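# Open narrow cabinet's top drawer fully, close all others

## Task

Pull the top drawer of the narrow cabinet with three drawers fully open and keep it open. At the end every other drawer in the room must be completely closed. No cabinet may be moved much from its place. The robot must not fall or finish tilted, or the task fails.

## Robot and tools

ROBOT. A Dexmate Vega on a three-wheeled base, with two 7-joint arms, grippers, a head and a Z-folding torso (thigh, shank, chest). From above it measures 0.70 m long and 0.63 m wide (0.91 m with arms folded). Its front edge is 0.35 m ahead of the base origin. It starts in the torso preset stand. Nothing prevents tipping, and a fallen robot stays down.

FRAMES. All lengths are in metres. The base frame sits on the floor at the turning point, 0.185 m behind the front axle: x forward, y left, z up. The chest point (midway between the shoulders), left_hand and right_hand are reported in this frame. A hand point lies between the fingers, 0.033 m back from the closed tips. Fingers point along hand z, close along hand y, and the back with the wrist camera faces -x. Reported hand positions can be off, more so when the arm is stretched. base_odometry is counted from wheel turns in the frame the base had at scene start (heading in rad, left positive), so slipping shows up as travel. turned_by_wheels and turned_by_imu give the turn since the last result. base_tilt gives forward and right lean in degrees, with about 2 degrees of bias.

TOOL move. Every key except cameras forms one action. An action holds base, joints or both, optionally with speeds or min_time_s. Alternatively it holds target on its own. A move with no action simply reports.
- base: pick exactly one key. translate_m is a straight drive, forward positive, -2 to 2. strafe_m is a sideways drive, left positive, -2 to 2 (heading may drift about 0.02 rad). rotate_rad turns in place, counter-clockwise positive, -3.2 to 3.2. All three are offsets from the base's last reported position. Front wheels first steer, taking up to 1.1 s.
- joints: a map from joint name to an absolute angle in rad. Torso ranges: torso_hip_rad 0 to 1.57, torso_knee_rad 0 to 3.141, torso_waist_rad -1.57 to 1.57; chest lean = knee - hip - waist. The arm joints are shoulder_pitch, shoulder_yaw, upper_arm_roll, elbow, forearm_roll, wrist_pitch, wrist_yaw and gripper, each with a left_ or right_ prefix. Signs are mirrored for the right arm: right shoulder pitch and wrist pitch go down when negative. Elbow runs -3.041 to 0.214 (0 is straight). Gripper runs 0 (closed) to 0.785. Head: head_pan_rad, head_tilt_rad and head_camera_tilt_rad. Torso presets (hip, knee, waist): stand 0.469, 1.617, 1.048; stand_high 0.78, 1.57, 0.44; lean_20 0.52, 1.05, 0.18; lean_45 0.52, 1.05, -0.26; low_lean_45 0, 0, -0.79. Arm fold, in key order: left 1, 0.5, -0.6, -2.5, 0, -0.9, 0; right -1, -0.5, 0.6, -2.5, 0, 0.9, 0. Fold the arms before going to low_lean_45.
- target: a single hand pose in the base frame, absolute. Give side (left/right) and x, y, z in m (-3 to 3). pitch_deg runs -30 to 95, with 90 meaning fingers down and 0 level. heading_deg has 0 as forward and counter-clockwise positive. roll_deg is optional (default 0, jaw level, positive clockwise seen from behind). heading and roll take -360 to 360. line_only true demands a straight path or the move is refused. Results are reached (within 10 mm and 2 degrees), short with the remaining error (resend after short (part of ...)), or refused with a reason. Only the robot's own geometry is checked, not furniture. A path that is not straight may swing the elbow wide.
- speeds: lower caps for this action only. translate_m and strafe_m take 0.04 to 0.3 m/s, rotate_rad takes 0.1 to 0.6 rad/s.
- min_time_s: 0.1 to 8, the minimum duration of the arm and head motions.
- cameras: a list from head_camera, left_wrist_camera, right_wrist_camera, all. [] returns no images.
TOOL wait: seconds 0 to 10, then reports. TOOL zoom_image: camera plus region [x0,y0,x1,y1] in pixels, up to 504x504 (head image is 896x560, wrist images 672x420). TOOL finished_scene: scene number; it ends the scene for good, so the drawers must already be in their final state.

RESULTS. The move line reads done or the worst status. base_status, joint_status and the hand statuses can be done, off_target (may keep pushing), contact_stop or time_out (target dropped, the whole torso or arm group halts), not_followed (a collision check held the arm back, often with a cause: line), unfinished, or limit_stop_at_motor_heat. Base done applies within 0.005 m, 0.015 m sideways or 0.015 rad, going by the wheels only. The base does not stop when it hits furniture. A time_out, a count near 0.000, or turned_by_imu above 0.03 rad after a straight drive all point to contact. After a refused move, the remaining calls in that reply are skipped. Results also list joint torques and motor temperatures (MOTOR HOT at 65 °C, stop at 80 °C).

AVOID. Hard hits, slams, very hard pushes and drops, such as ramming drawers shut or shoving a cabinet. Do not let the arms press or hit each other, including fingers. Avoid torque faults (wrist joints limited to 23.5 N m) and pushing for long against something that does not move. After any stop, pull the arm back first. Do not drive the body into the cabinet, and do not lean far forward with an arm held out, since that risks tipping and blocks wheel steering. Keep the robot upright.

Each tool is called after "Emit:" as name([rows], argument=value, ...), one row to a line, values as JSON.

## Session

Emit:
move()

Scene clock: 0.00 s.
Joint torques (N m): no reading
Motor temperatures (°C): left_arm=[31 31 31 26 40 35 41] | right_arm=[30 27 33 31 36 36 33]
base_odometry: x=+0.000 y=+0.000 heading=+0.000
turned_by_wheels: +0.000
turned_by_imu: +0.000
base_tilt: forward=+0.0 right=+0.8
base_status: not commanded
joint_positions: torso_hip_rad=+0.469 torso_knee_rad=+1.617 torso_waist_rad=+1.048 left_shoulder_pitch_rad=+2.217 left_shoulder_yaw_rad=-0.014 left_upper_arm_roll_rad=-0.004 left_elbow_rad=-1.080 left_forearm_roll_rad=+0.010 left_wrist_pitch_rad=-0.495 left_wrist_yaw_rad=-0.006 left_gripper_rad=+0.005 right_shoulder_pitch_rad=-2.194 right_shoulder_yaw_rad=-0.002 right_upper_arm_roll_rad=+0.006 right_elbow_rad=-1.112 right_forearm_roll_rad=+0.018 right_wrist_pitch_rad=+0.493 right_wrist_yaw_rad=-0.008 right_gripper_rad=+0.005 head_pan_rad=+0.000 head_tilt_rad=+0.000 head_camera_tilt_rad=+0.000
joint_status: not commanded
chest: x=-0.0111 y=+0.0000 z=+1.4155 quat_wxyz=(+0.999, +0.000, +0.050, +0.000) (m; base frame)
left_hand: x=+0.1723 y=+0.2218 z=+0.5939 quat_wxyz=(+0.402, -0.001, +0.916, -0.004) pitch_deg=+42.6 heading_deg=-0.5 roll_deg=-0.7 back=up (m; base frame)
right_hand: x=+0.2084 y=-0.2404 z=+0.6102 quat_wxyz=(+0.427, +0.011, +0.904, -0.007) pitch_deg=+39.4 heading_deg=-1.6 roll_deg=-0.3 back=up (m; base frame)
pictures: head_camera, left_wrist_camera, right_wrist_camera

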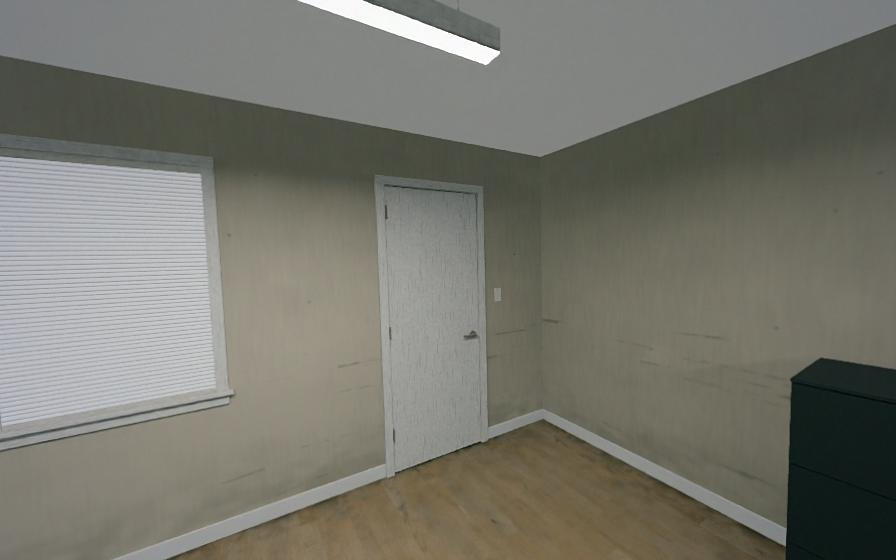

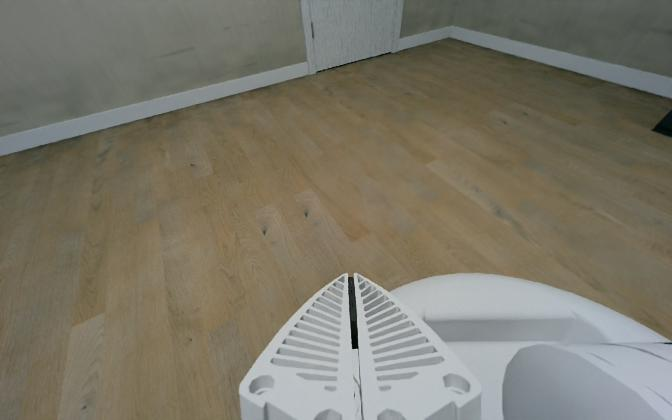

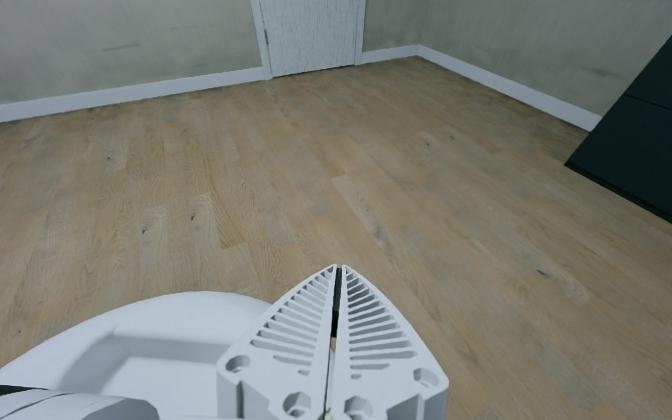

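Look around.

Emit:
move(joints={"head_pan_rad":-1.2,"head_camera_tilt_rad":0.4}, cameras=["head_camera"])

Emit:
move(joints={"head_pan_rad":-2.6}, cameras=["head_camera"])

Emit:
move(joints={"head_pan_rad":2.0}, cameras=["head_camera"])

Scene clock: 1.70 s.
Joint torques (N m): left_arm=[6.99 -0.52 -0.92 -2.25 0.27 -1.48 -0.04] | right_arm=[-3.45 -1.1 0.13 -3.32 0.07 2.47 -0.11]
Motor temperatures (°C): left_arm=[31 31 31 26 40 35 41] | right_arm=[30 27 33 31 36 36 33]
move: done
base_odometry: x=+0.000 y=+0.000 heading=+0.000
turned_by_wheels: +0.000
turned_by_imu: +0.000
base_tilt: forward=+0.0 right=+0.7
base_status: not commanded
joint_positions: torso_hip_rad=+0.469 torso_knee_rad=+1.617 torso_waist_rad=+1.048 left_shoulder_pitch_rad=+2.217 left_shoulder_yaw_rad=-0.014 left_upper_arm_roll_rad=-0.004 left_elbow_rad=-1.080 left_forearm_roll_rad=+0.010 left_wrist_pitch_rad=-0.495 left_wrist_yaw_rad=-0.006 left_gripper_rad=+0.005 right_shoulder_pitch_rad=-2.194 right_shoulder_yaw_rad=-0.002 right_upper_arm_roll_rad=+0.006 right_elbow_rad=-1.112 right_forearm_roll_rad=+0.018 right_wrist_pitch_rad=+0.493 right_wrist_yaw_rad=-0.008 right_gripper_rad=+0.005 head_pan_rad=-1.200 head_tilt_rad=+0.000 head_camera_tilt_rad=+0.400
joint_status: all done
chest: x=-0.0111 y=+0.0000 z=+1.4155 quat_wxyz=(+0.999, +0.000, +0.050, +0.000) (m; base frame)
left_hand: x=+0.1724 y=+0.2218 z=+0.5939 quat_wxyz=(+0.402, -0.001, +0.916, -0.004) pitch_deg=+42.6 heading_deg=-0.5 roll_deg=-0.7 back=up (m; base frame)
right_hand: x=+0.2084 y=-0.2404 z=+0.6102 quat_wxyz=(+0.427, +0.011, +0.904, -0.007) pitch_deg=+39.4 heading_deg=-1.6 roll_deg=-0.3 back=up (m; base frame)
pictures: head_camera

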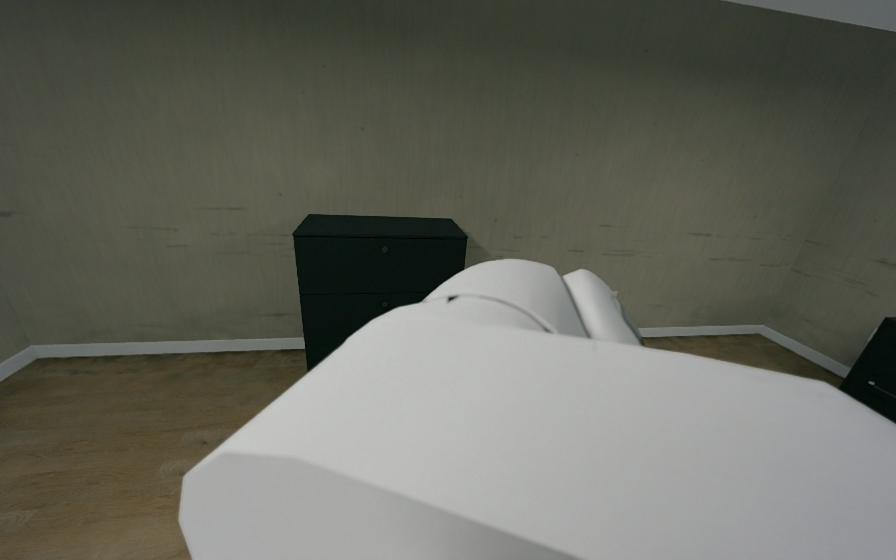

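Scene clock: 3.30 s.
Joint torques (N m): left_arm=[6.86 -0.07 -1.15 -3 0.11 -2.5 -0.02] | right_arm=[-2.87 -0.46 0.01 -2.67 0.25 3.03 0.06]
Motor temperatures (°C): left_arm=[31 31 31 26 40 35 41] | right_arm=[30 27 33 31 36 37 33]
move: done
base_odometry: x=+0.000 y=+0.000 heading=+0.000
turned_by_wheels: +0.000
turned_by_imu: +0.000
base_tilt: forward=+0.0 right=+0.8
base_status: not commanded
joint_positions: torso_hip_rad=+0.469 torso_knee_rad=+1.617 torso_waist_rad=+1.048 left_shoulder_pitch_rad=+2.217 left_shoulder_yaw_rad=-0.014 left_upper_arm_roll_rad=-0.004 left_elbow_rad=-1.080 left_forearm_roll_rad=+0.010 left_wrist_pitch_rad=-0.495 left_wrist_yaw_rad=-0.006 left_gripper_rad=+0.005 right_shoulder_pitch_rad=-2.194 right_shoulder_yaw_rad=-0.002 right_upper_arm_roll_rad=+0.006 right_elbow_rad=-1.112 right_forearm_roll_rad=+0.018 right_wrist_pitch_rad=+0.493 right_wrist_yaw_rad=-0.008 right_gripper_rad=+0.005 head_pan_rad=-2.600 head_tilt_rad=+0.000 head_camera_tilt_rad=+0.400
joint_status: all done
chest: x=-0.0111 y=+0.0000 z=+1.4155 quat_wxyz=(+0.999, +0.000, +0.050, +0.000) (m; base frame)
left_hand: x=+0.1724 y=+0.2218 z=+0.5939 quat_wxyz=(+0.402, -0.001, +0.916, -0.004) pitch_deg=+42.6 heading_deg=-0.5 roll_deg=-0.7 back=up (m; base frame)
right_hand: x=+0.2084 y=-0.2404 z=+0.6102 quat_wxyz=(+0.427, +0.011, +0.904, -0.007) pitch_deg=+39.4 heading_deg=-1.6 roll_deg=-0.3 back=up (m; base frame)
pictures: head_camera

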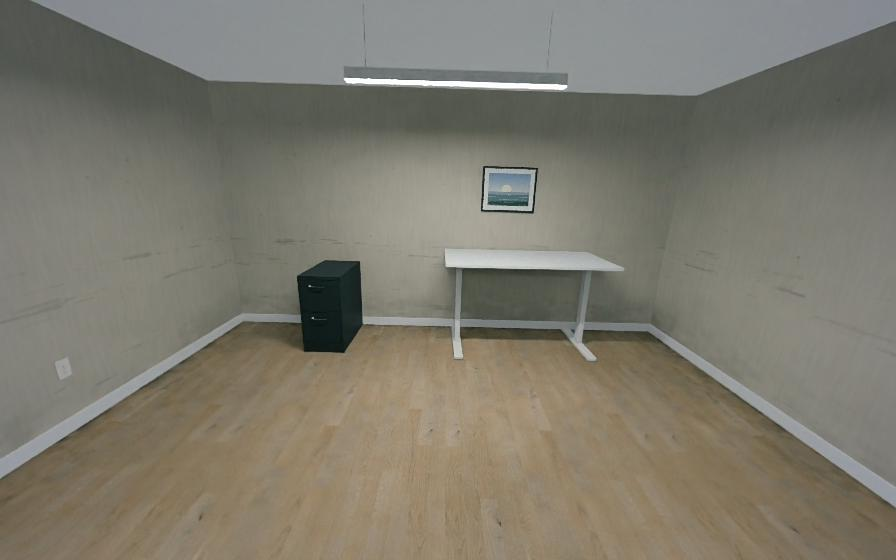

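Scene clock: 7.03 s.
Joint torques (N m): left_arm=[4.76 0.78 -0.89 -2.17 0.27 -2.37 -0.24] | right_arm=[-5.25 -1.42 0.17 -2.84 0.09 3.35 0.1]
Motor temperatures (°C): left_arm=[31 31 31 26 40 35 41] | right_arm=[30 27 33 31 36 37 33]
move: done
base_odometry: x=+0.000 y=+0.000 heading=+0.000
turned_by_wheels: +0.000
turned_by_imu: +0.000
base_tilt: forward=+0.0 right=+0.7
base_status: not commanded
joint_positions: torso_hip_rad=+0.469 torso_knee_rad=+1.617 torso_waist_rad=+1.048 left_shoulder_pitch_rad=+2.217 left_shoulder_yaw_rad=-0.014 left_upper_arm_roll_rad=-0.004 left_elbow_rad=-1.080 left_forearm_roll_rad=+0.010 left_wrist_pitch_rad=-0.495 left_wrist_yaw_rad=-0.006 left_gripper_rad=+0.005 right_shoulder_pitch_rad=-2.194 right_shoulder_yaw_rad=-0.002 right_upper_arm_roll_rad=+0.006 right_elbow_rad=-1.112 right_forearm_roll_rad=+0.018 right_wrist_pitch_rad=+0.493 right_wrist_yaw_rad=-0.008 right_gripper_rad=+0.005 head_pan_rad=+2.000 head_tilt_rad=+0.000 head_camera_tilt_rad=+0.400
joint_status: all done
chest: x=-0.0111 y=+0.0000 z=+1.4155 quat_wxyz=(+0.999, +0.000, +0.050, +0.000) (m; base frame)
left_hand: x=+0.1724 y=+0.2218 z=+0.5939 quat_wxyz=(+0.402, -0.001, +0.916, -0.004) pitch_deg=+42.6 heading_deg=-0.5 roll_deg=-0.7 back=up (m; base frame)
right_hand: x=+0.2084 y=-0.2404 z=+0.6102 quat_wxyz=(+0.427, +0.011, +0.904, -0.007) pitch_deg=+39.4 heading_deg=-1.6 roll_deg=-0.3 back=up (m; base frame)
pictures: head_camera

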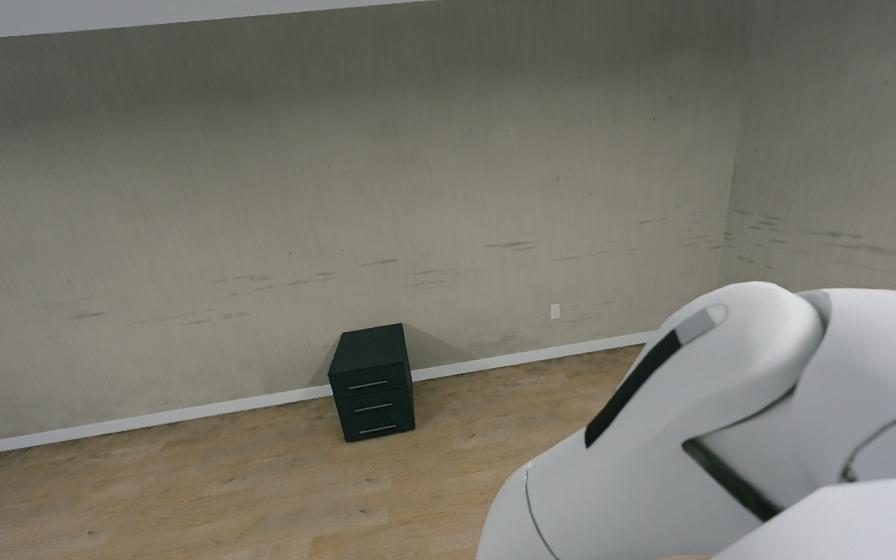

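Emit:
zoom_image(camera="head_camera", region=[300, 300, 460, 460])

Emit:
move(base={"rotate_rad":2.2}, joints={"head_pan_rad":1.55,"head_camera_tilt_rad":0.4}, cameras=["head_camera"])

Emit:
zoom_image(camera="head_camera", region=[0, 100, 504, 560])

Emit:
move(joints={"head_pan_rad":0,"head_camera_tilt_rad":0.7})

Emit:
zoom_image(camera="head_camera", region=[250, 150, 550, 450])

Emit:
move(joints={"head_pan_rad":2.75,"head_camera_tilt_rad":0.4}, cameras=["head_camera"])

Scaled by 3.150 from the camera's 896x560 image, which has a finer 960x600 frame.

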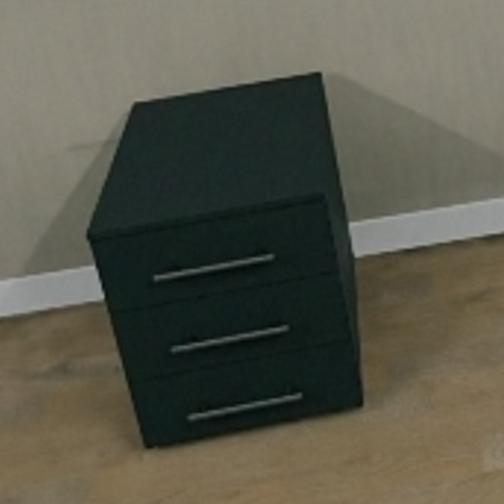

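Scene clock: 13.07 s.
Joint torques (N m): left_arm=[4.72 -2.09 -1.01 -2.1 0.22 -2.16 -0.2] | right_arm=[-3.76 -0.62 0.35 -2.71 0.14 2.33 -0.12]
Motor temperatures (°C): left_arm=[31 31 31 26 40 35 41] | right_arm=[30 27 33 31 36 37 33]
move: done
base_odometry: x=+0.003 y=-0.001 heading=+2.207
turned_by_wheels: +2.207
turned_by_imu: +2.195
base_tilt: forward=+0.0 right=+0.8
base_status: done
joint_positions: torso_hip_rad=+0.469 torso_knee_rad=+1.617 torso_waist_rad=+1.048 left_shoulder_pitch_rad=+2.217 left_shoulder_yaw_rad=-0.014 left_upper_arm_roll_rad=-0.004 left_elbow_rad=-1.080 left_forearm_roll_rad=+0.010 left_wrist_pitch_rad=-0.495 left_wrist_yaw_rad=-0.006 left_gripper_rad=+0.005 right_shoulder_pitch_rad=-2.194 right_shoulder_yaw_rad=-0.002 right_upper_arm_roll_rad=+0.006 right_elbow_rad=-1.112 right_forearm_roll_rad=+0.018 right_wrist_pitch_rad=+0.493 right_wrist_yaw_rad=-0.008 right_gripper_rad=+0.005 head_pan_rad=+1.550 head_tilt_rad=+0.000 head_camera_tilt_rad=+0.400
joint_status: all done
chest: x=-0.0111 y=+0.0000 z=+1.4155 quat_wxyz=(+0.999, +0.000, +0.050, +0.000) (m; base frame)
left_hand: x=+0.1724 y=+0.2218 z=+0.5939 quat_wxyz=(+0.402, -0.001, +0.916, -0.004) pitch_deg=+42.6 heading_deg=-0.5 roll_deg=-0.7 back=up (m; base frame)
right_hand: x=+0.2084 y=-0.2404 z=+0.6102 quat_wxyz=(+0.427, +0.011, +0.904, -0.007) pitch_deg=+39.4 heading_deg=-1.6 roll_deg=-0.3 back=up (m; base frame)
pictures: head_camera

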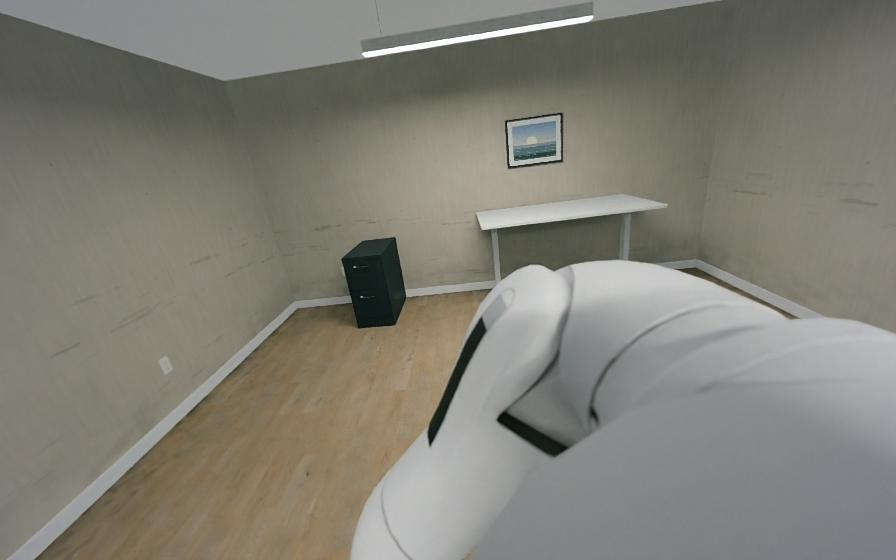

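Scaled by 1.000.

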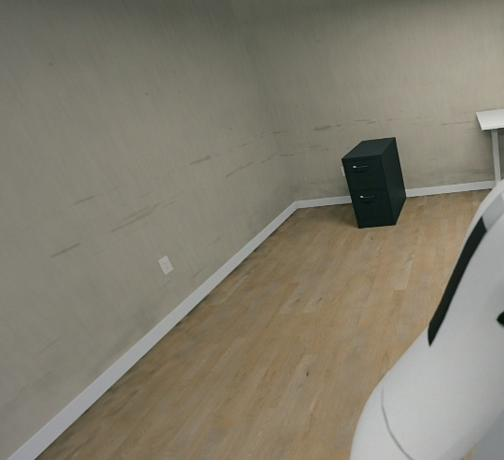

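Scene clock: 14.77 s.
Joint torques (N m): left_arm=[4.94 -1.67 -0.89 -1.75 0.15 -2.45 -0.07] | right_arm=[-4.08 -0.69 0.2 -3.13 -0.03 2.33 0.15]
Motor temperatures (°C): left_arm=[31 31 31 26 40 35 41] | right_arm=[30 27 33 31 36 37 33]
move: done
base_odometry: x=+0.003 y=-0.001 heading=+2.207
turned_by_wheels: +0.000
turned_by_imu: +0.000
base_tilt: forward=+0.0 right=+0.8
base_status: not commanded
joint_positions: torso_hip_rad=+0.469 torso_knee_rad=+1.617 torso_waist_rad=+1.048 left_shoulder_pitch_rad=+2.217 left_shoulder_yaw_rad=-0.014 left_upper_arm_roll_rad=-0.004 left_elbow_rad=-1.080 left_forearm_roll_rad=+0.010 left_wrist_pitch_rad=-0.495 left_wrist_yaw_rad=-0.006 left_gripper_rad=+0.005 right_shoulder_pitch_rad=-2.194 right_shoulder_yaw_rad=-0.002 right_upper_arm_roll_rad=+0.006 right_elbow_rad=-1.112 right_forearm_roll_rad=+0.018 right_wrist_pitch_rad=+0.493 right_wrist_yaw_rad=-0.008 right_gripper_rad=+0.005 head_pan_rad=+0.000 head_tilt_rad=+0.000 head_camera_tilt_rad=+0.700
joint_status: all done
chest: x=-0.0111 y=+0.0000 z=+1.4155 quat_wxyz=(+0.999, +0.000, +0.050, +0.000) (m; base frame)
left_hand: x=+0.1724 y=+0.2218 z=+0.5939 quat_wxyz=(+0.402, -0.001, +0.916, -0.004) pitch_deg=+42.6 heading_deg=-0.5 roll_deg=-0.7 back=up (m; base frame)
right_hand: x=+0.2084 y=-0.2404 z=+0.6102 quat_wxyz=(+0.427, +0.011, +0.904, -0.007) pitch_deg=+39.4 heading_deg=-1.6 roll_deg=-0.3 back=up (m; base frame)
pictures: head_camera, left_wrist_camera, right_wrist_camera

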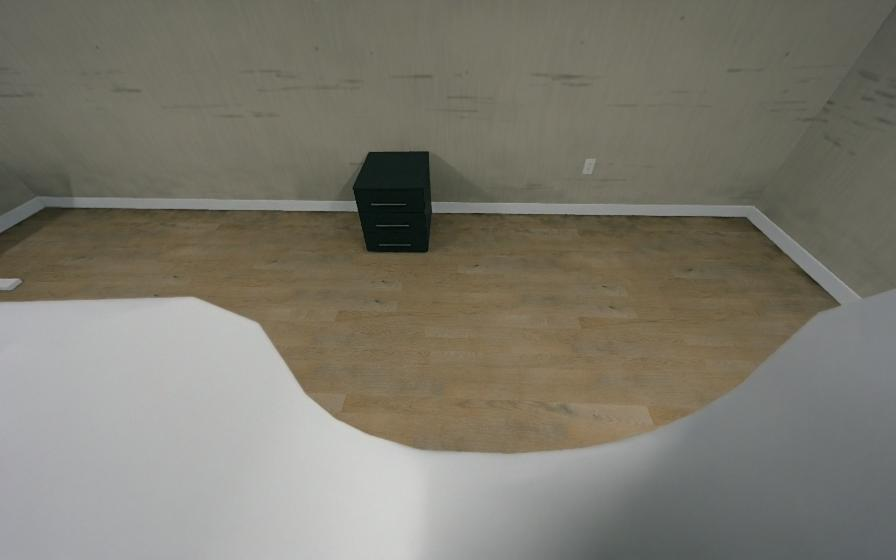

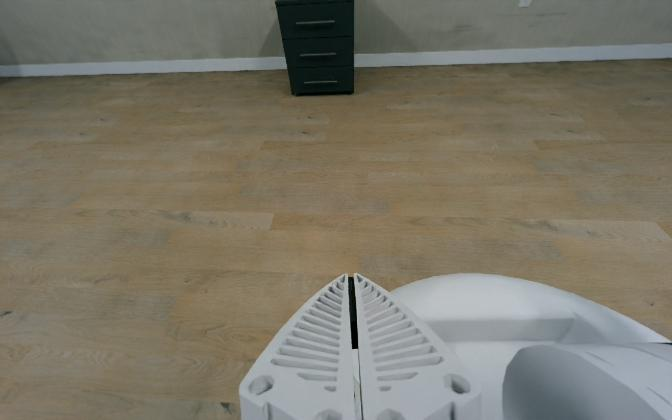

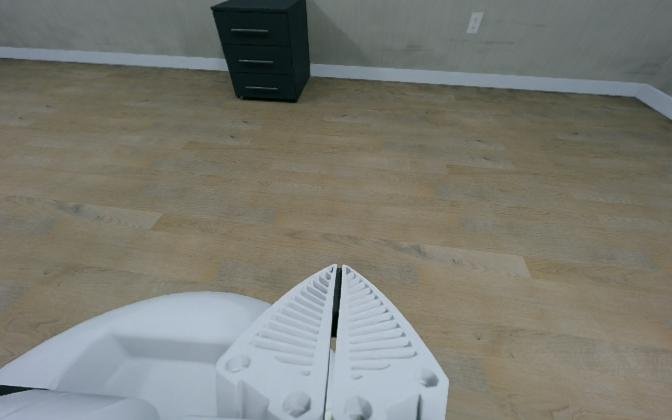

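Scaled by 1.680 from the camera's 896x560 image, which has a finer 960x600 frame.

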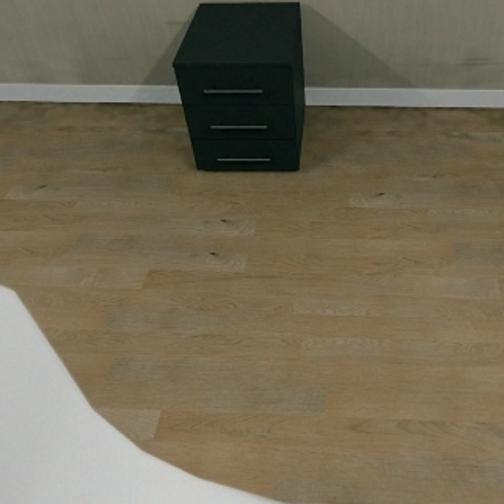

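Scene clock: 17.27 s.
Joint torques (N m): left_arm=[5.24 -1.2 -0.16 -3.4 0.13 -2.85 -0.15] | right_arm=[-3.39 -1.01 0.61 -1.83 0.03 2.56 0.04]
Motor temperatures (°C): left_arm=[31 31 31 26 40 35 41] | right_arm=[30 27 33 31 36 37 33]
move: done
base_odometry: x=+0.003 y=-0.001 heading=+2.207
turned_by_wheels: +0.000
turned_by_imu: +0.000
base_tilt: forward=+0.1 right=+0.8
base_status: not commanded
joint_positions: torso_hip_rad=+0.469 torso_knee_rad=+1.617 torso_waist_rad=+1.048 left_shoulder_pitch_rad=+2.217 left_shoulder_yaw_rad=-0.014 left_upper_arm_roll_rad=-0.004 left_elbow_rad=-1.080 left_forearm_roll_rad=+0.010 left_wrist_pitch_rad=-0.495 left_wrist_yaw_rad=-0.006 left_gripper_rad=+0.005 right_shoulder_pitch_rad=-2.194 right_shoulder_yaw_rad=-0.002 right_upper_arm_roll_rad=+0.006 right_elbow_rad=-1.112 right_forearm_roll_rad=+0.018 right_wrist_pitch_rad=+0.493 right_wrist_yaw_rad=-0.008 right_gripper_rad=+0.005 head_pan_rad=+2.750 head_tilt_rad=+0.000 head_camera_tilt_rad=+0.400
joint_status: all done
chest: x=-0.0111 y=+0.0000 z=+1.4155 quat_wxyz=(+0.999, +0.000, +0.050, +0.000) (m; base frame)
left_hand: x=+0.1724 y=+0.2218 z=+0.5939 quat_wxyz=(+0.402, -0.001, +0.916, -0.004) pitch_deg=+42.6 heading_deg=-0.5 roll_deg=-0.7 back=up (m; base frame)
right_hand: x=+0.2084 y=-0.2404 z=+0.6102 quat_wxyz=(+0.427, +0.011, +0.904, -0.007) pitch_deg=+39.4 heading_deg=-1.6 roll_deg=-0.3 back=up (m; base frame)
pictures: head_camera

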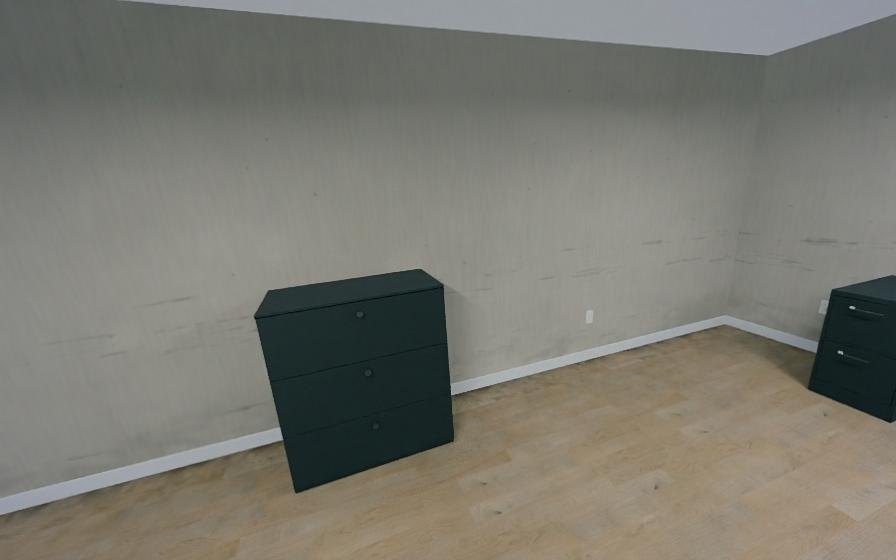

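Emit:
move(base={"strafe_m":0.22}, joints={"head_pan_rad":0,"head_camera_tilt_rad":0.8}, cameras=[])

Emit:
move(base={"translate_m":0.7}, joints={"torso_hip_rad":0.25,"torso_knee_rad":1.1,"torso_waist_rad":0.75})

Emit:
move(target={"side":"left","x":0.6,"y":0.22,"z":0.5,"pitch_deg":20,"heading_deg":0,"roll_deg":90})

Scene clock: 20.70 s.
Joint torques (N m): left_arm=[5.16 -0.92 -0.54 -2.91 0.25 -2.7 0.04] | right_arm=[-3.84 -1.27 0.45 -3.69 0.21 2.66 -0.09]
Motor temperatures (°C): left_arm=[31 31 31 26 40 35 41] | right_arm=[30 27 33 31 36 37 33]
move: done
base_odometry: x=-0.173 y=-0.132 heading=+2.212
turned_by_wheels: +0.005
turned_by_imu: +0.002
base_tilt: forward=+0.1 right=+0.7
base_status: done
joint_positions: torso_hip_rad=+0.469 torso_knee_rad=+1.617 torso_waist_rad=+1.048 left_shoulder_pitch_rad=+2.217 left_shoulder_yaw_rad=-0.014 left_upper_arm_roll_rad=-0.004 left_elbow_rad=-1.080 left_forearm_roll_rad=+0.010 left_wrist_pitch_rad=-0.495 left_wrist_yaw_rad=-0.006 left_gripper_rad=+0.005 right_shoulder_pitch_rad=-2.194 right_shoulder_yaw_rad=-0.002 right_upper_arm_roll_rad=+0.006 right_elbow_rad=-1.112 right_forearm_roll_rad=+0.018 right_wrist_pitch_rad=+0.493 right_wrist_yaw_rad=-0.008 right_gripper_rad=+0.005 head_pan_rad=+0.000 head_tilt_rad=+0.000 head_camera_tilt_rad=+0.800
joint_status: all done
chest: x=-0.0111 y=+0.0000 z=+1.4155 quat_wxyz=(+0.999, +0.000, +0.050, +0.000) (m; base frame)
left_hand: x=+0.1723 y=+0.2218 z=+0.5939 quat_wxyz=(+0.402, -0.001, +0.916, -0.004) pitch_deg=+42.6 heading_deg=-0.5 roll_deg=-0.7 back=up (m; base frame)
right_hand: x=+0.2084 y=-0.2404 z=+0.6102 quat_wxyz=(+0.427, +0.011, +0.904, -0.007) pitch_deg=+39.4 heading_deg=-1.6 roll_deg=-0.3 back=up (m; base frame)
pictures: none
No camera images: "cameras" was empty.

Scene clock: 25.23 s.
Joint torques (N m): left_arm=[6.62 0.24 -0.97 -3.29 0.07 -1.54 0.2] | right_arm=[-3.56 -0.94 0.28 -2.82 0.15 2.85 -0.11]
Motor temperatures (°C): left_arm=[31 31 31 26 40 35 41] | right_arm=[30 27 33 31 36 37 33]
move: done
base_odometry: x=-0.592 y=+0.429 heading=+2.211
turned_by_wheels: -0.001
turned_by_imu: -0.003
base_tilt: forward=+0.0 right=+0.8
base_status: done
joint_positions: torso_hip_rad=+0.250 torso_knee_rad=+1.100 torso_waist_rad=+0.750 left_shoulder_pitch_rad=+2.217 left_shoulder_yaw_rad=-0.014 left_upper_arm_roll_rad=-0.004 left_elbow_rad=-1.080 left_forearm_roll_rad=+0.010 left_wrist_pitch_rad=-0.495 left_wrist_yaw_rad=-0.006 left_gripper_rad=+0.005 right_shoulder_pitch_rad=-2.194 right_shoulder_yaw_rad=-0.002 right_upper_arm_roll_rad=+0.006 right_elbow_rad=-1.112 right_forearm_roll_rad=+0.018 right_wrist_pitch_rad=+0.493 right_wrist_yaw_rad=-0.008 right_gripper_rad=+0.005 head_pan_rad=+0.000 head_tilt_rad=+0.000 head_camera_tilt_rad=+0.800
joint_status: all done
chest: x=-0.0813 y=+0.0000 z=+1.2997 quat_wxyz=(+0.999, +0.000, +0.050, +0.000) (m; base frame)
left_hand: x=+0.1022 y=+0.2218 z=+0.4782 quat_wxyz=(+0.402, -0.001, +0.916, -0.004) pitch_deg=+42.6 heading_deg=-0.5 roll_deg=-0.7 back=up (m; base frame)
right_hand: x=+0.1383 y=-0.2404 z=+0.4944 quat_wxyz=(+0.427, +0.011, +0.904, -0.007) pitch_deg=+39.4 heading_deg=-1.6 roll_deg=-0.3 back=up (m; base frame)
pictures: head_camera, left_wrist_camera, right_wrist_camera

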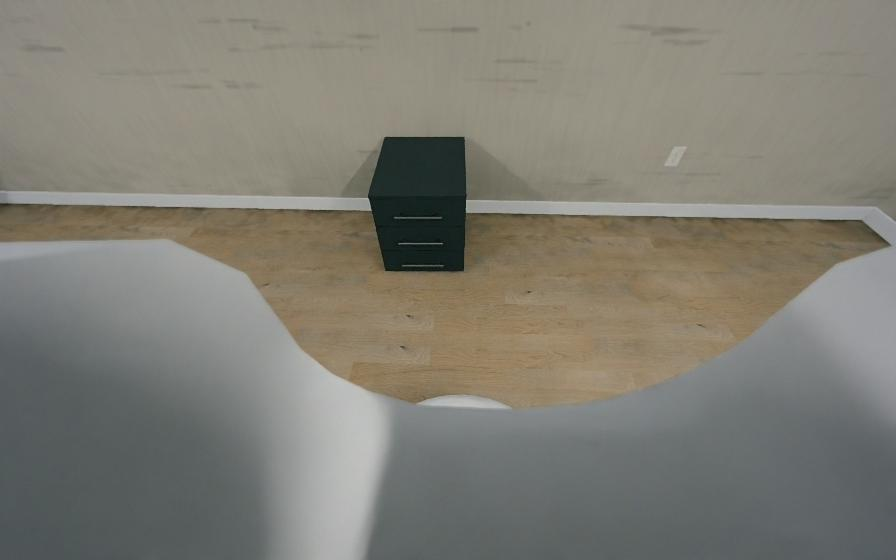

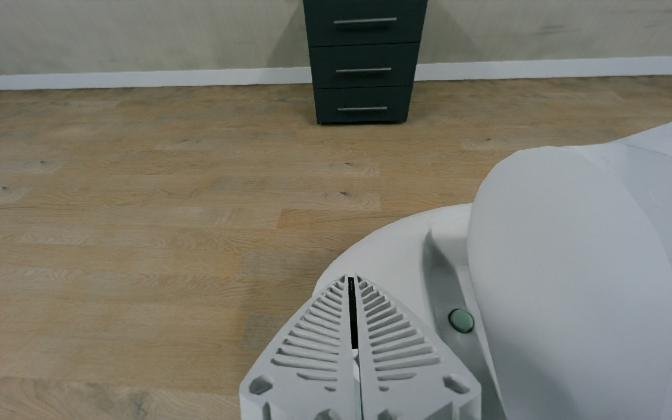

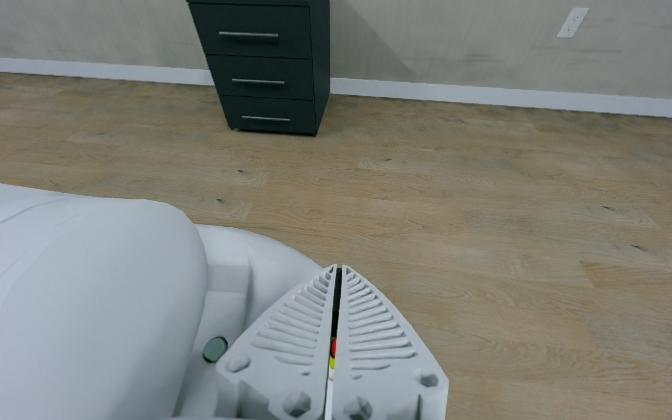

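Scene clock: 25.53 s.
Joint torques (N m): left_arm=[6.05 -0.02 -1.11 -3.02 0.1 -2.26 -0.19] | right_arm=[-3.15 -0.68 0.48 -2.13 0.09 2.36 -0.17]
Motor temperatures (°C): left_arm=[31 31 31 26 40 35 41] | right_arm=[30 27 33 31 36 37 33]
move: refused
base_odometry: x=-0.592 y=+0.429 heading=+2.211
turned_by_wheels: +0.000
turned_by_imu: +0.000
base_tilt: forward=+0.0 right=+0.8
base_status: not commanded
joint_positions: torso_hip_rad=+0.250 torso_knee_rad=+1.100 torso_waist_rad=+0.750 left_shoulder_pitch_rad=+2.217 left_shoulder_yaw_rad=-0.014 left_upper_arm_roll_rad=-0.004 left_elbow_rad=-1.080 left_forearm_roll_rad=+0.010 left_wrist_pitch_rad=-0.495 left_wrist_yaw_rad=-0.006 left_gripper_rad=+0.005 right_shoulder_pitch_rad=-2.194 right_shoulder_yaw_rad=-0.002 right_upper_arm_roll_rad=+0.006 right_elbow_rad=-1.112 right_forearm_roll_rad=+0.018 right_wrist_pitch_rad=+0.493 right_wrist_yaw_rad=-0.008 right_gripper_rad=+0.005 head_pan_rad=+0.000 head_tilt_rad=+0.000 head_camera_tilt_rad=+0.800
joint_status: not commanded
chest: x=-0.0813 y=+0.0000 z=+1.2997 quat_wxyz=(+0.999, +0.000, +0.050, +0.000) (m; base frame)
left_hand: x=+0.1022 y=+0.2218 z=+0.4782 quat_wxyz=(+0.402, -0.001, +0.916, -0.004) pitch_deg=+42.6 heading_deg=-0.5 roll_deg=-0.7 back=up (m; base frame)
left_hand_status: refused: no posture of the arm gets there (out of reach): the closest leaves the hand 10.2 cm and 1 deg from the pose. Nothing moved.
right_hand: x=+0.1383 y=-0.2404 z=+0.4944 quat_wxyz=(+0.427, +0.011, +0.904, -0.007) pitch_deg=+39.4 heading_deg=-1.6 roll_deg=-0.3 back=up (m; base frame)
pictures: head_camera, left_wrist_camera, right_wrist_camera

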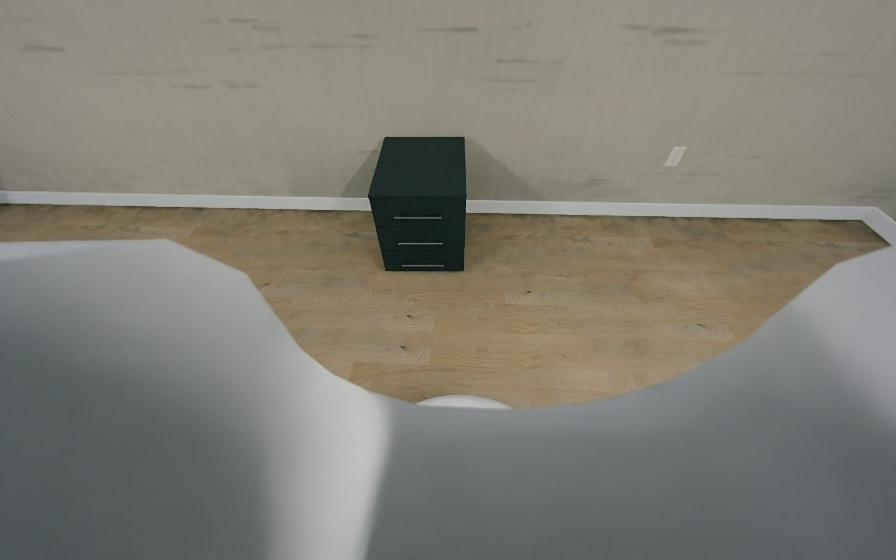

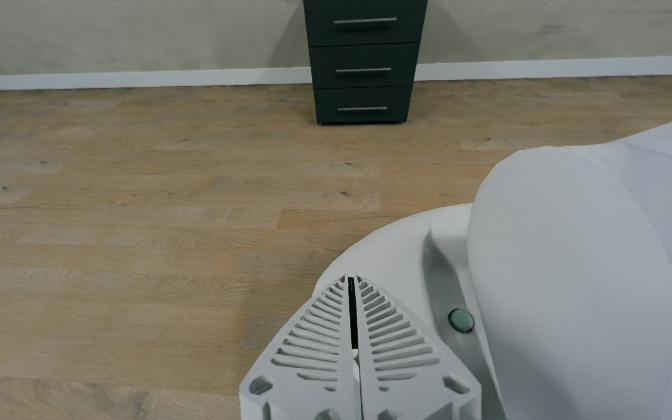

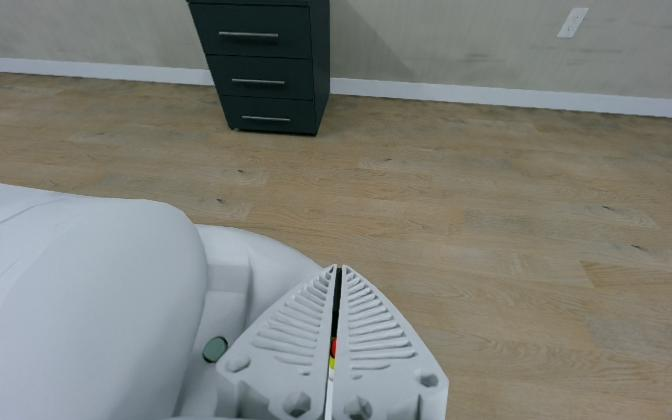

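Emit:
move(joints={"torso_hip_rad":0.05,"torso_knee_rad":0.7,"torso_waist_rad":0.15,"head_camera_tilt_rad":0.4,"left_shoulder_pitch_rad":1.7,"left_elbow_rad":-1.5,"right_shoulder_pitch_rad":-1.7,"right_elbow_rad":-1.4}, cameras=["head_camera"])

Emit:
move(target={"side":"left","x":0.55,"y":0.22,"z":0.45,"pitch_deg":15,"heading_deg":0,"roll_deg":90})

Emit:
move(joints={"left_gripper_rad":0.4})

Scene clock: 29.50 s.
Joint torques (N m): left_arm=[-8.32 -0.09 -0.19 -5.05 0.14 -2.51 -0.38] | right_arm=[10.2 -0.91 0.39 -6.61 0.09 3.12 0.15]
Motor temperatures (°C): left_arm=[31 31 31 26 40 35 41] | right_arm=[30 27 33 31 36 37 33]
move: done
base_odometry: x=-0.592 y=+0.429 heading=+2.211
turned_by_wheels: +0.000
turned_by_imu: +0.000
base_tilt: forward=+0.0 right=+0.8
base_status: not commanded
joint_positions: torso_hip_rad=+0.050 torso_knee_rad=+0.700 torso_waist_rad=+0.150 left_shoulder_pitch_rad=+1.702 left_shoulder_yaw_rad=-0.014 left_upper_arm_roll_rad=-0.004 left_elbow_rad=-1.498 left_forearm_roll_rad=+0.010 left_wrist_pitch_rad=-0.495 left_wrist_yaw_rad=-0.006 left_gripper_rad=+0.005 right_shoulder_pitch_rad=-1.702 right_shoulder_yaw_rad=-0.002 right_upper_arm_roll_rad=+0.006 right_elbow_rad=-1.399 right_forearm_roll_rad=+0.018 right_wrist_pitch_rad=+0.493 right_wrist_yaw_rad=-0.008 right_gripper_rad=+0.005 head_pan_rad=+0.000 head_tilt_rad=+0.000 head_camera_tilt_rad=+0.400
joint_status: all done
chest: x=+0.0530 y=+0.0000 z=+1.1479 quat_wxyz=(+0.969, +0.000, +0.247, +0.000) (m; base frame)
left_hand: x=+0.4981 y=+0.2257 z=+0.5643 quat_wxyz=(+0.629, -0.001, +0.777, -0.001) pitch_deg=+12.0 heading_deg=+0.0 roll_deg=-0.2 back=up (m; base frame)
right_hand: x=+0.4661 y=-0.2402 z=+0.5074 quat_wxyz=(+0.589, +0.011, +0.808, -0.005) pitch_deg=+17.8 heading_deg=-1.3 roll_deg=+0.3 back=up (m; base frame)
pictures: head_camera

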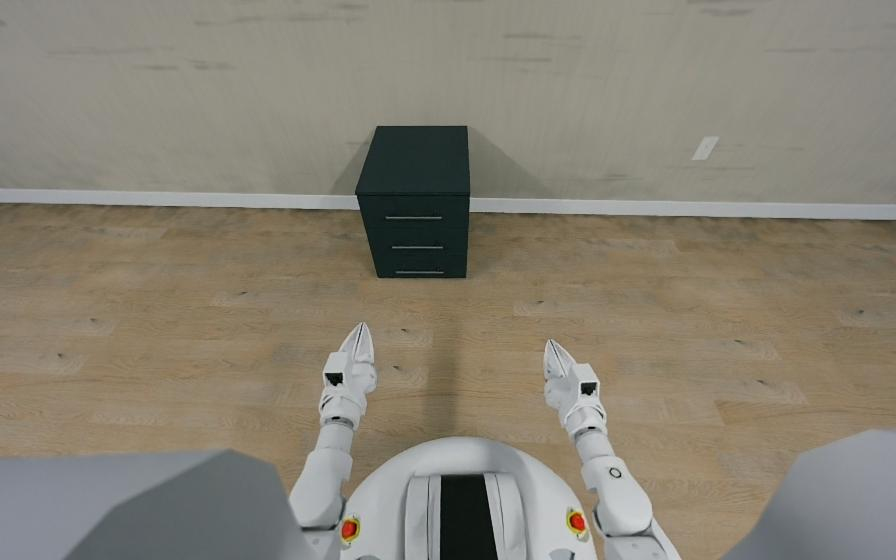

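Scene clock: 33.77 s.
Joint torques (N m): left_arm=[-12.01 3.7 -0.51 -3.07 1.12 -0.33 1.47] | right_arm=[11.43 -0.88 0.72 -6.71 -0.02 2.45 -0.26]
Motor temperatures (°C): left_arm=[31 31 31 26 40 35 41] | right_arm=[30 27 33 31 36 37 33]
move: done
base_odometry: x=-0.592 y=+0.429 heading=+2.211
turned_by_wheels: +0.000
turned_by_imu: +0.000
base_tilt: forward=+0.0 right=+0.8
base_status: not commanded
joint_positions: torso_hip_rad=+0.050 torso_knee_rad=+0.700 torso_waist_rad=+0.150 left_shoulder_pitch_rad=+1.196 left_shoulder_yaw_rad=+0.349 left_upper_arm_roll_rad=+0.745 left_elbow_rad=-0.983 left_forearm_roll_rad=+0.817 left_wrist_pitch_rad=+0.344 left_wrist_yaw_rad=+0.725 left_gripper_rad=+0.005 right_shoulder_pitch_rad=-1.700 right_shoulder_yaw_rad=-0.002 right_upper_arm_roll_rad=+0.006 right_elbow_rad=-1.400 right_forearm_roll_rad=+0.018 right_wrist_pitch_rad=+0.493 right_wrist_yaw_rad=-0.008 right_gripper_rad=+0.005 head_pan_rad=+0.000 head_tilt_rad=+0.000 head_camera_tilt_rad=+0.400
joint_status: not commanded
chest: x=+0.0530 y=+0.0000 z=+1.1479 quat_wxyz=(+0.969, +0.000, +0.247, +0.000) (m; base frame)
left_hand: x=+0.5491 y=+0.2197 z=+0.4487 quat_wxyz=(+0.431, +0.559, +0.565, +0.428) pitch_deg=+15.3 heading_deg=+0.1 roll_deg=+89.5 (m; base frame)
left_hand_status: reached (checked arc [the straight line was blocked; over the whole arc the hand travels 0.29 m to end 0.13 m from its start, up to 0.09 m off the straight line; left_wrist_pitch_rad turns most, 0.84 rad; on the way or at its end the hand turns up to 90 deg from its attitude at the start], planned for 3.0 s): 2 mm and 0.6 deg off.
right_hand: x=+0.4674 y=-0.2402 z=+0.5085 quat_wxyz=(+0.590, +0.011, +0.807, -0.005) pitch_deg=+17.6 heading_deg=-1.3 roll_deg=+0.3 back=up (m; base frame)
pictures: head_camera, left_wrist_camera, right_wrist_camera

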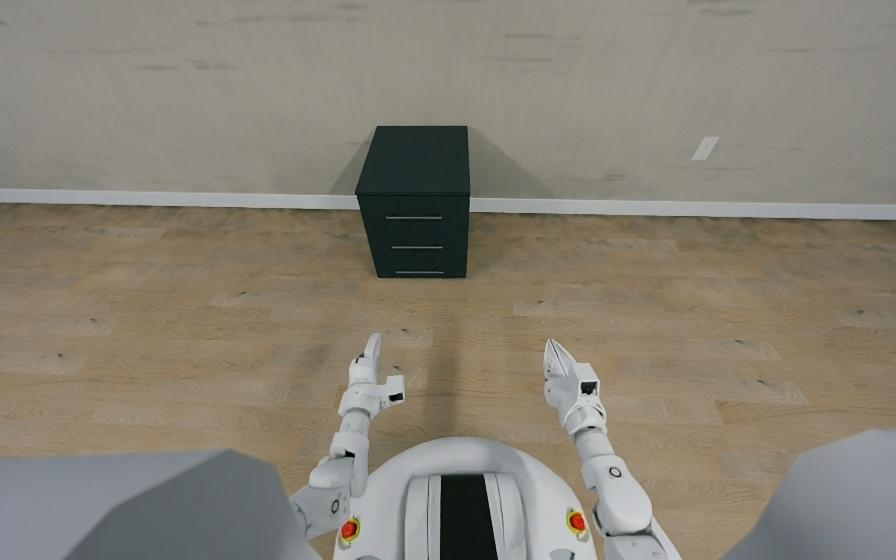

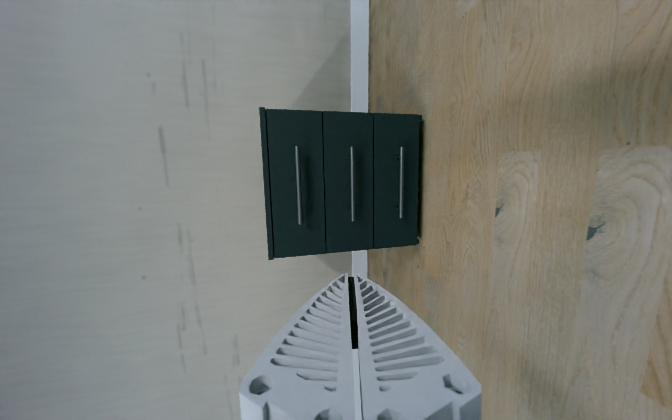

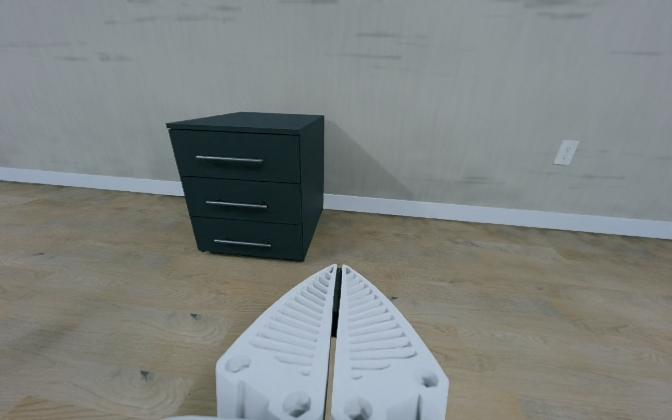

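Scene clock: 34.73 s.
Joint torques (N m): left_arm=[-13.37 2.62 -0.7 -2.98 0.94 0.15 1.26] | right_arm=[10.97 -1.36 0.87 -6.36 0.02 2.73 -0.03]
Motor temperatures (°C): left_arm=[31 31 31 26 40 35 41] | right_arm=[30 27 33 31 36 37 33]
move: done
base_odometry: x=-0.592 y=+0.429 heading=+2.211
turned_by_wheels: +0.000
turned_by_imu: +0.000
base_tilt: forward=+0.0 right=+0.8
base_status: not commanded
joint_positions: torso_hip_rad=+0.050 torso_knee_rad=+0.700 torso_waist_rad=+0.150 left_shoulder_pitch_rad=+1.194 left_shoulder_yaw_rad=+0.350 left_upper_arm_roll_rad=+0.748 left_elbow_rad=-0.981 left_forearm_roll_rad=+0.820 left_wrist_pitch_rad=+0.347 left_wrist_yaw_rad=+0.728 left_gripper_rad=+0.400 right_shoulder_pitch_rad=-1.700 right_shoulder_yaw_rad=-0.002 right_upper_arm_roll_rad=+0.006 right_elbow_rad=-1.400 right_forearm_roll_rad=+0.018 right_wrist_pitch_rad=+0.493 right_wrist_yaw_rad=-0.008 right_gripper_rad=+0.005 head_pan_rad=+0.000 head_tilt_rad=+0.000 head_camera_tilt_rad=+0.400
joint_status: all done
chest: x=+0.0530 y=+0.0000 z=+1.1479 quat_wxyz=(+0.969, +0.000, +0.247, +0.000) (m; base frame)
left_hand: x=+0.5498 y=+0.2200 z=+0.4498 quat_wxyz=(+0.430, +0.561, +0.562, +0.430) pitch_deg=+15.0 heading_deg=+0.0 roll_deg=+89.9 (m; base frame)
right_hand: x=+0.4674 y=-0.2402 z=+0.5085 quat_wxyz=(+0.590, +0.011, +0.807, -0.005) pitch_deg=+17.6 heading_deg=-1.3 roll_deg=+0.3 back=up (m; base frame)
pictures: head_camera, left_wrist_camera, right_wrist_camera

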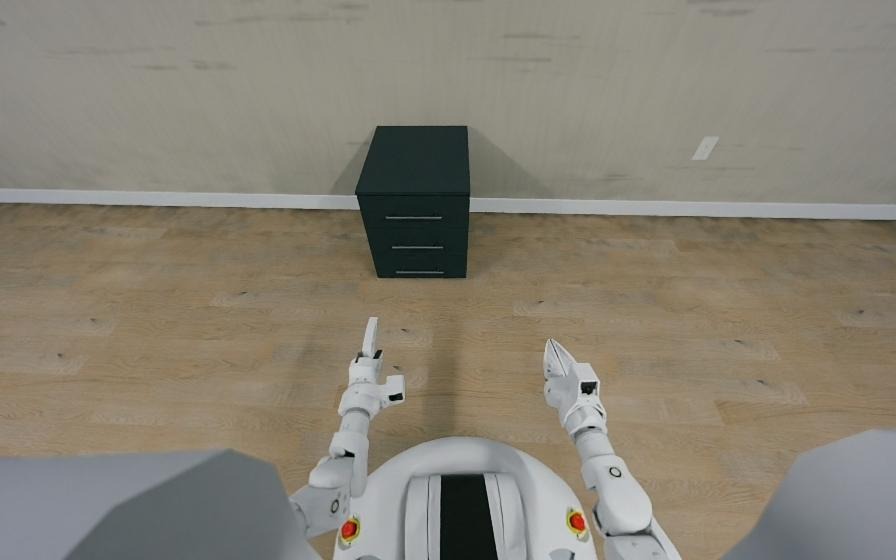

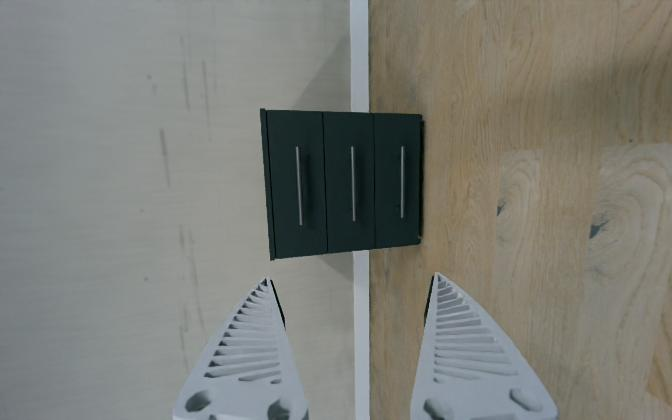

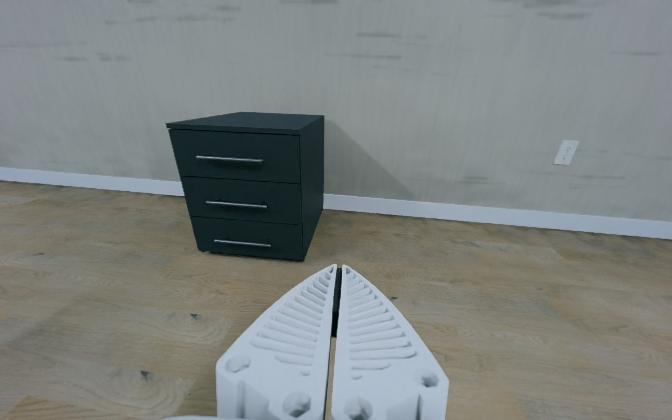

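Emit:
move(target={"side":"left","x":0.6,"y":0.17,"z":0.40,"pitch_deg":5,"heading_deg":0,"roll_deg":90}, cameras=[])

Emit:
move(base={"translate_m":0.4})

Scene clock: 35.73 s.
Joint torques (N m): left_arm=[-12.82 2.87 -0.17 -3.74 1.07 0.1 1.39] | right_arm=[11.83 -1.89 0.4 -7.21 0.16 3.52 -0.14]
Motor temperatures (°C): left_arm=[31 31 31 26 40 35 41] | right_arm=[30 27 33 31 36 37 33]
move: refused
base_odometry: x=-0.592 y=+0.429 heading=+2.211
turned_by_wheels: +0.000
turned_by_imu: +0.000
base_tilt: forward=+0.0 right=+0.7
base_status: not commanded
joint_positions: torso_hip_rad=+0.050 torso_knee_rad=+0.700 torso_waist_rad=+0.150 left_shoulder_pitch_rad=+1.194 left_shoulder_yaw_rad=+0.350 left_upper_arm_roll_rad=+0.749 left_elbow_rad=-0.981 left_forearm_roll_rad=+0.821 left_wrist_pitch_rad=+0.347 left_wrist_yaw_rad=+0.728 left_gripper_rad=+0.400 right_shoulder_pitch_rad=-1.700 right_shoulder_yaw_rad=-0.002 right_upper_arm_roll_rad=+0.006 right_elbow_rad=-1.400 right_forearm_roll_rad=+0.018 right_wrist_pitch_rad=+0.493 right_wrist_yaw_rad=-0.008 right_gripper_rad=+0.005 head_pan_rad=+0.000 head_tilt_rad=+0.000 head_camera_tilt_rad=+0.400
joint_status: not commanded
chest: x=+0.0530 y=+0.0000 z=+1.1479 quat_wxyz=(+0.969, +0.000, +0.247, +0.000) (m; base frame)
left_hand: x=+0.5498 y=+0.2201 z=+0.4499 quat_wxyz=(+0.430, +0.561, +0.561, +0.430) pitch_deg=+15.0 heading_deg=+0.0 roll_deg=+90.0 (m; base frame)
left_hand_status: refused: no posture of the arm gets there (left_wrist_yaw_rad at its limit): the closest leaves the hand 5.5 cm and 6 deg from the pose. Nothing moved.
right_hand: x=+0.4674 y=-0.2402 z=+0.5085 quat_wxyz=(+0.590, +0.011, +0.807, -0.005) pitch_deg=+17.6 heading_deg=-1.3 roll_deg=+0.3 back=up (m; base frame)
pictures: none
No camera images: "cameras" was empty.

not run: a stop came earlier in this reply.


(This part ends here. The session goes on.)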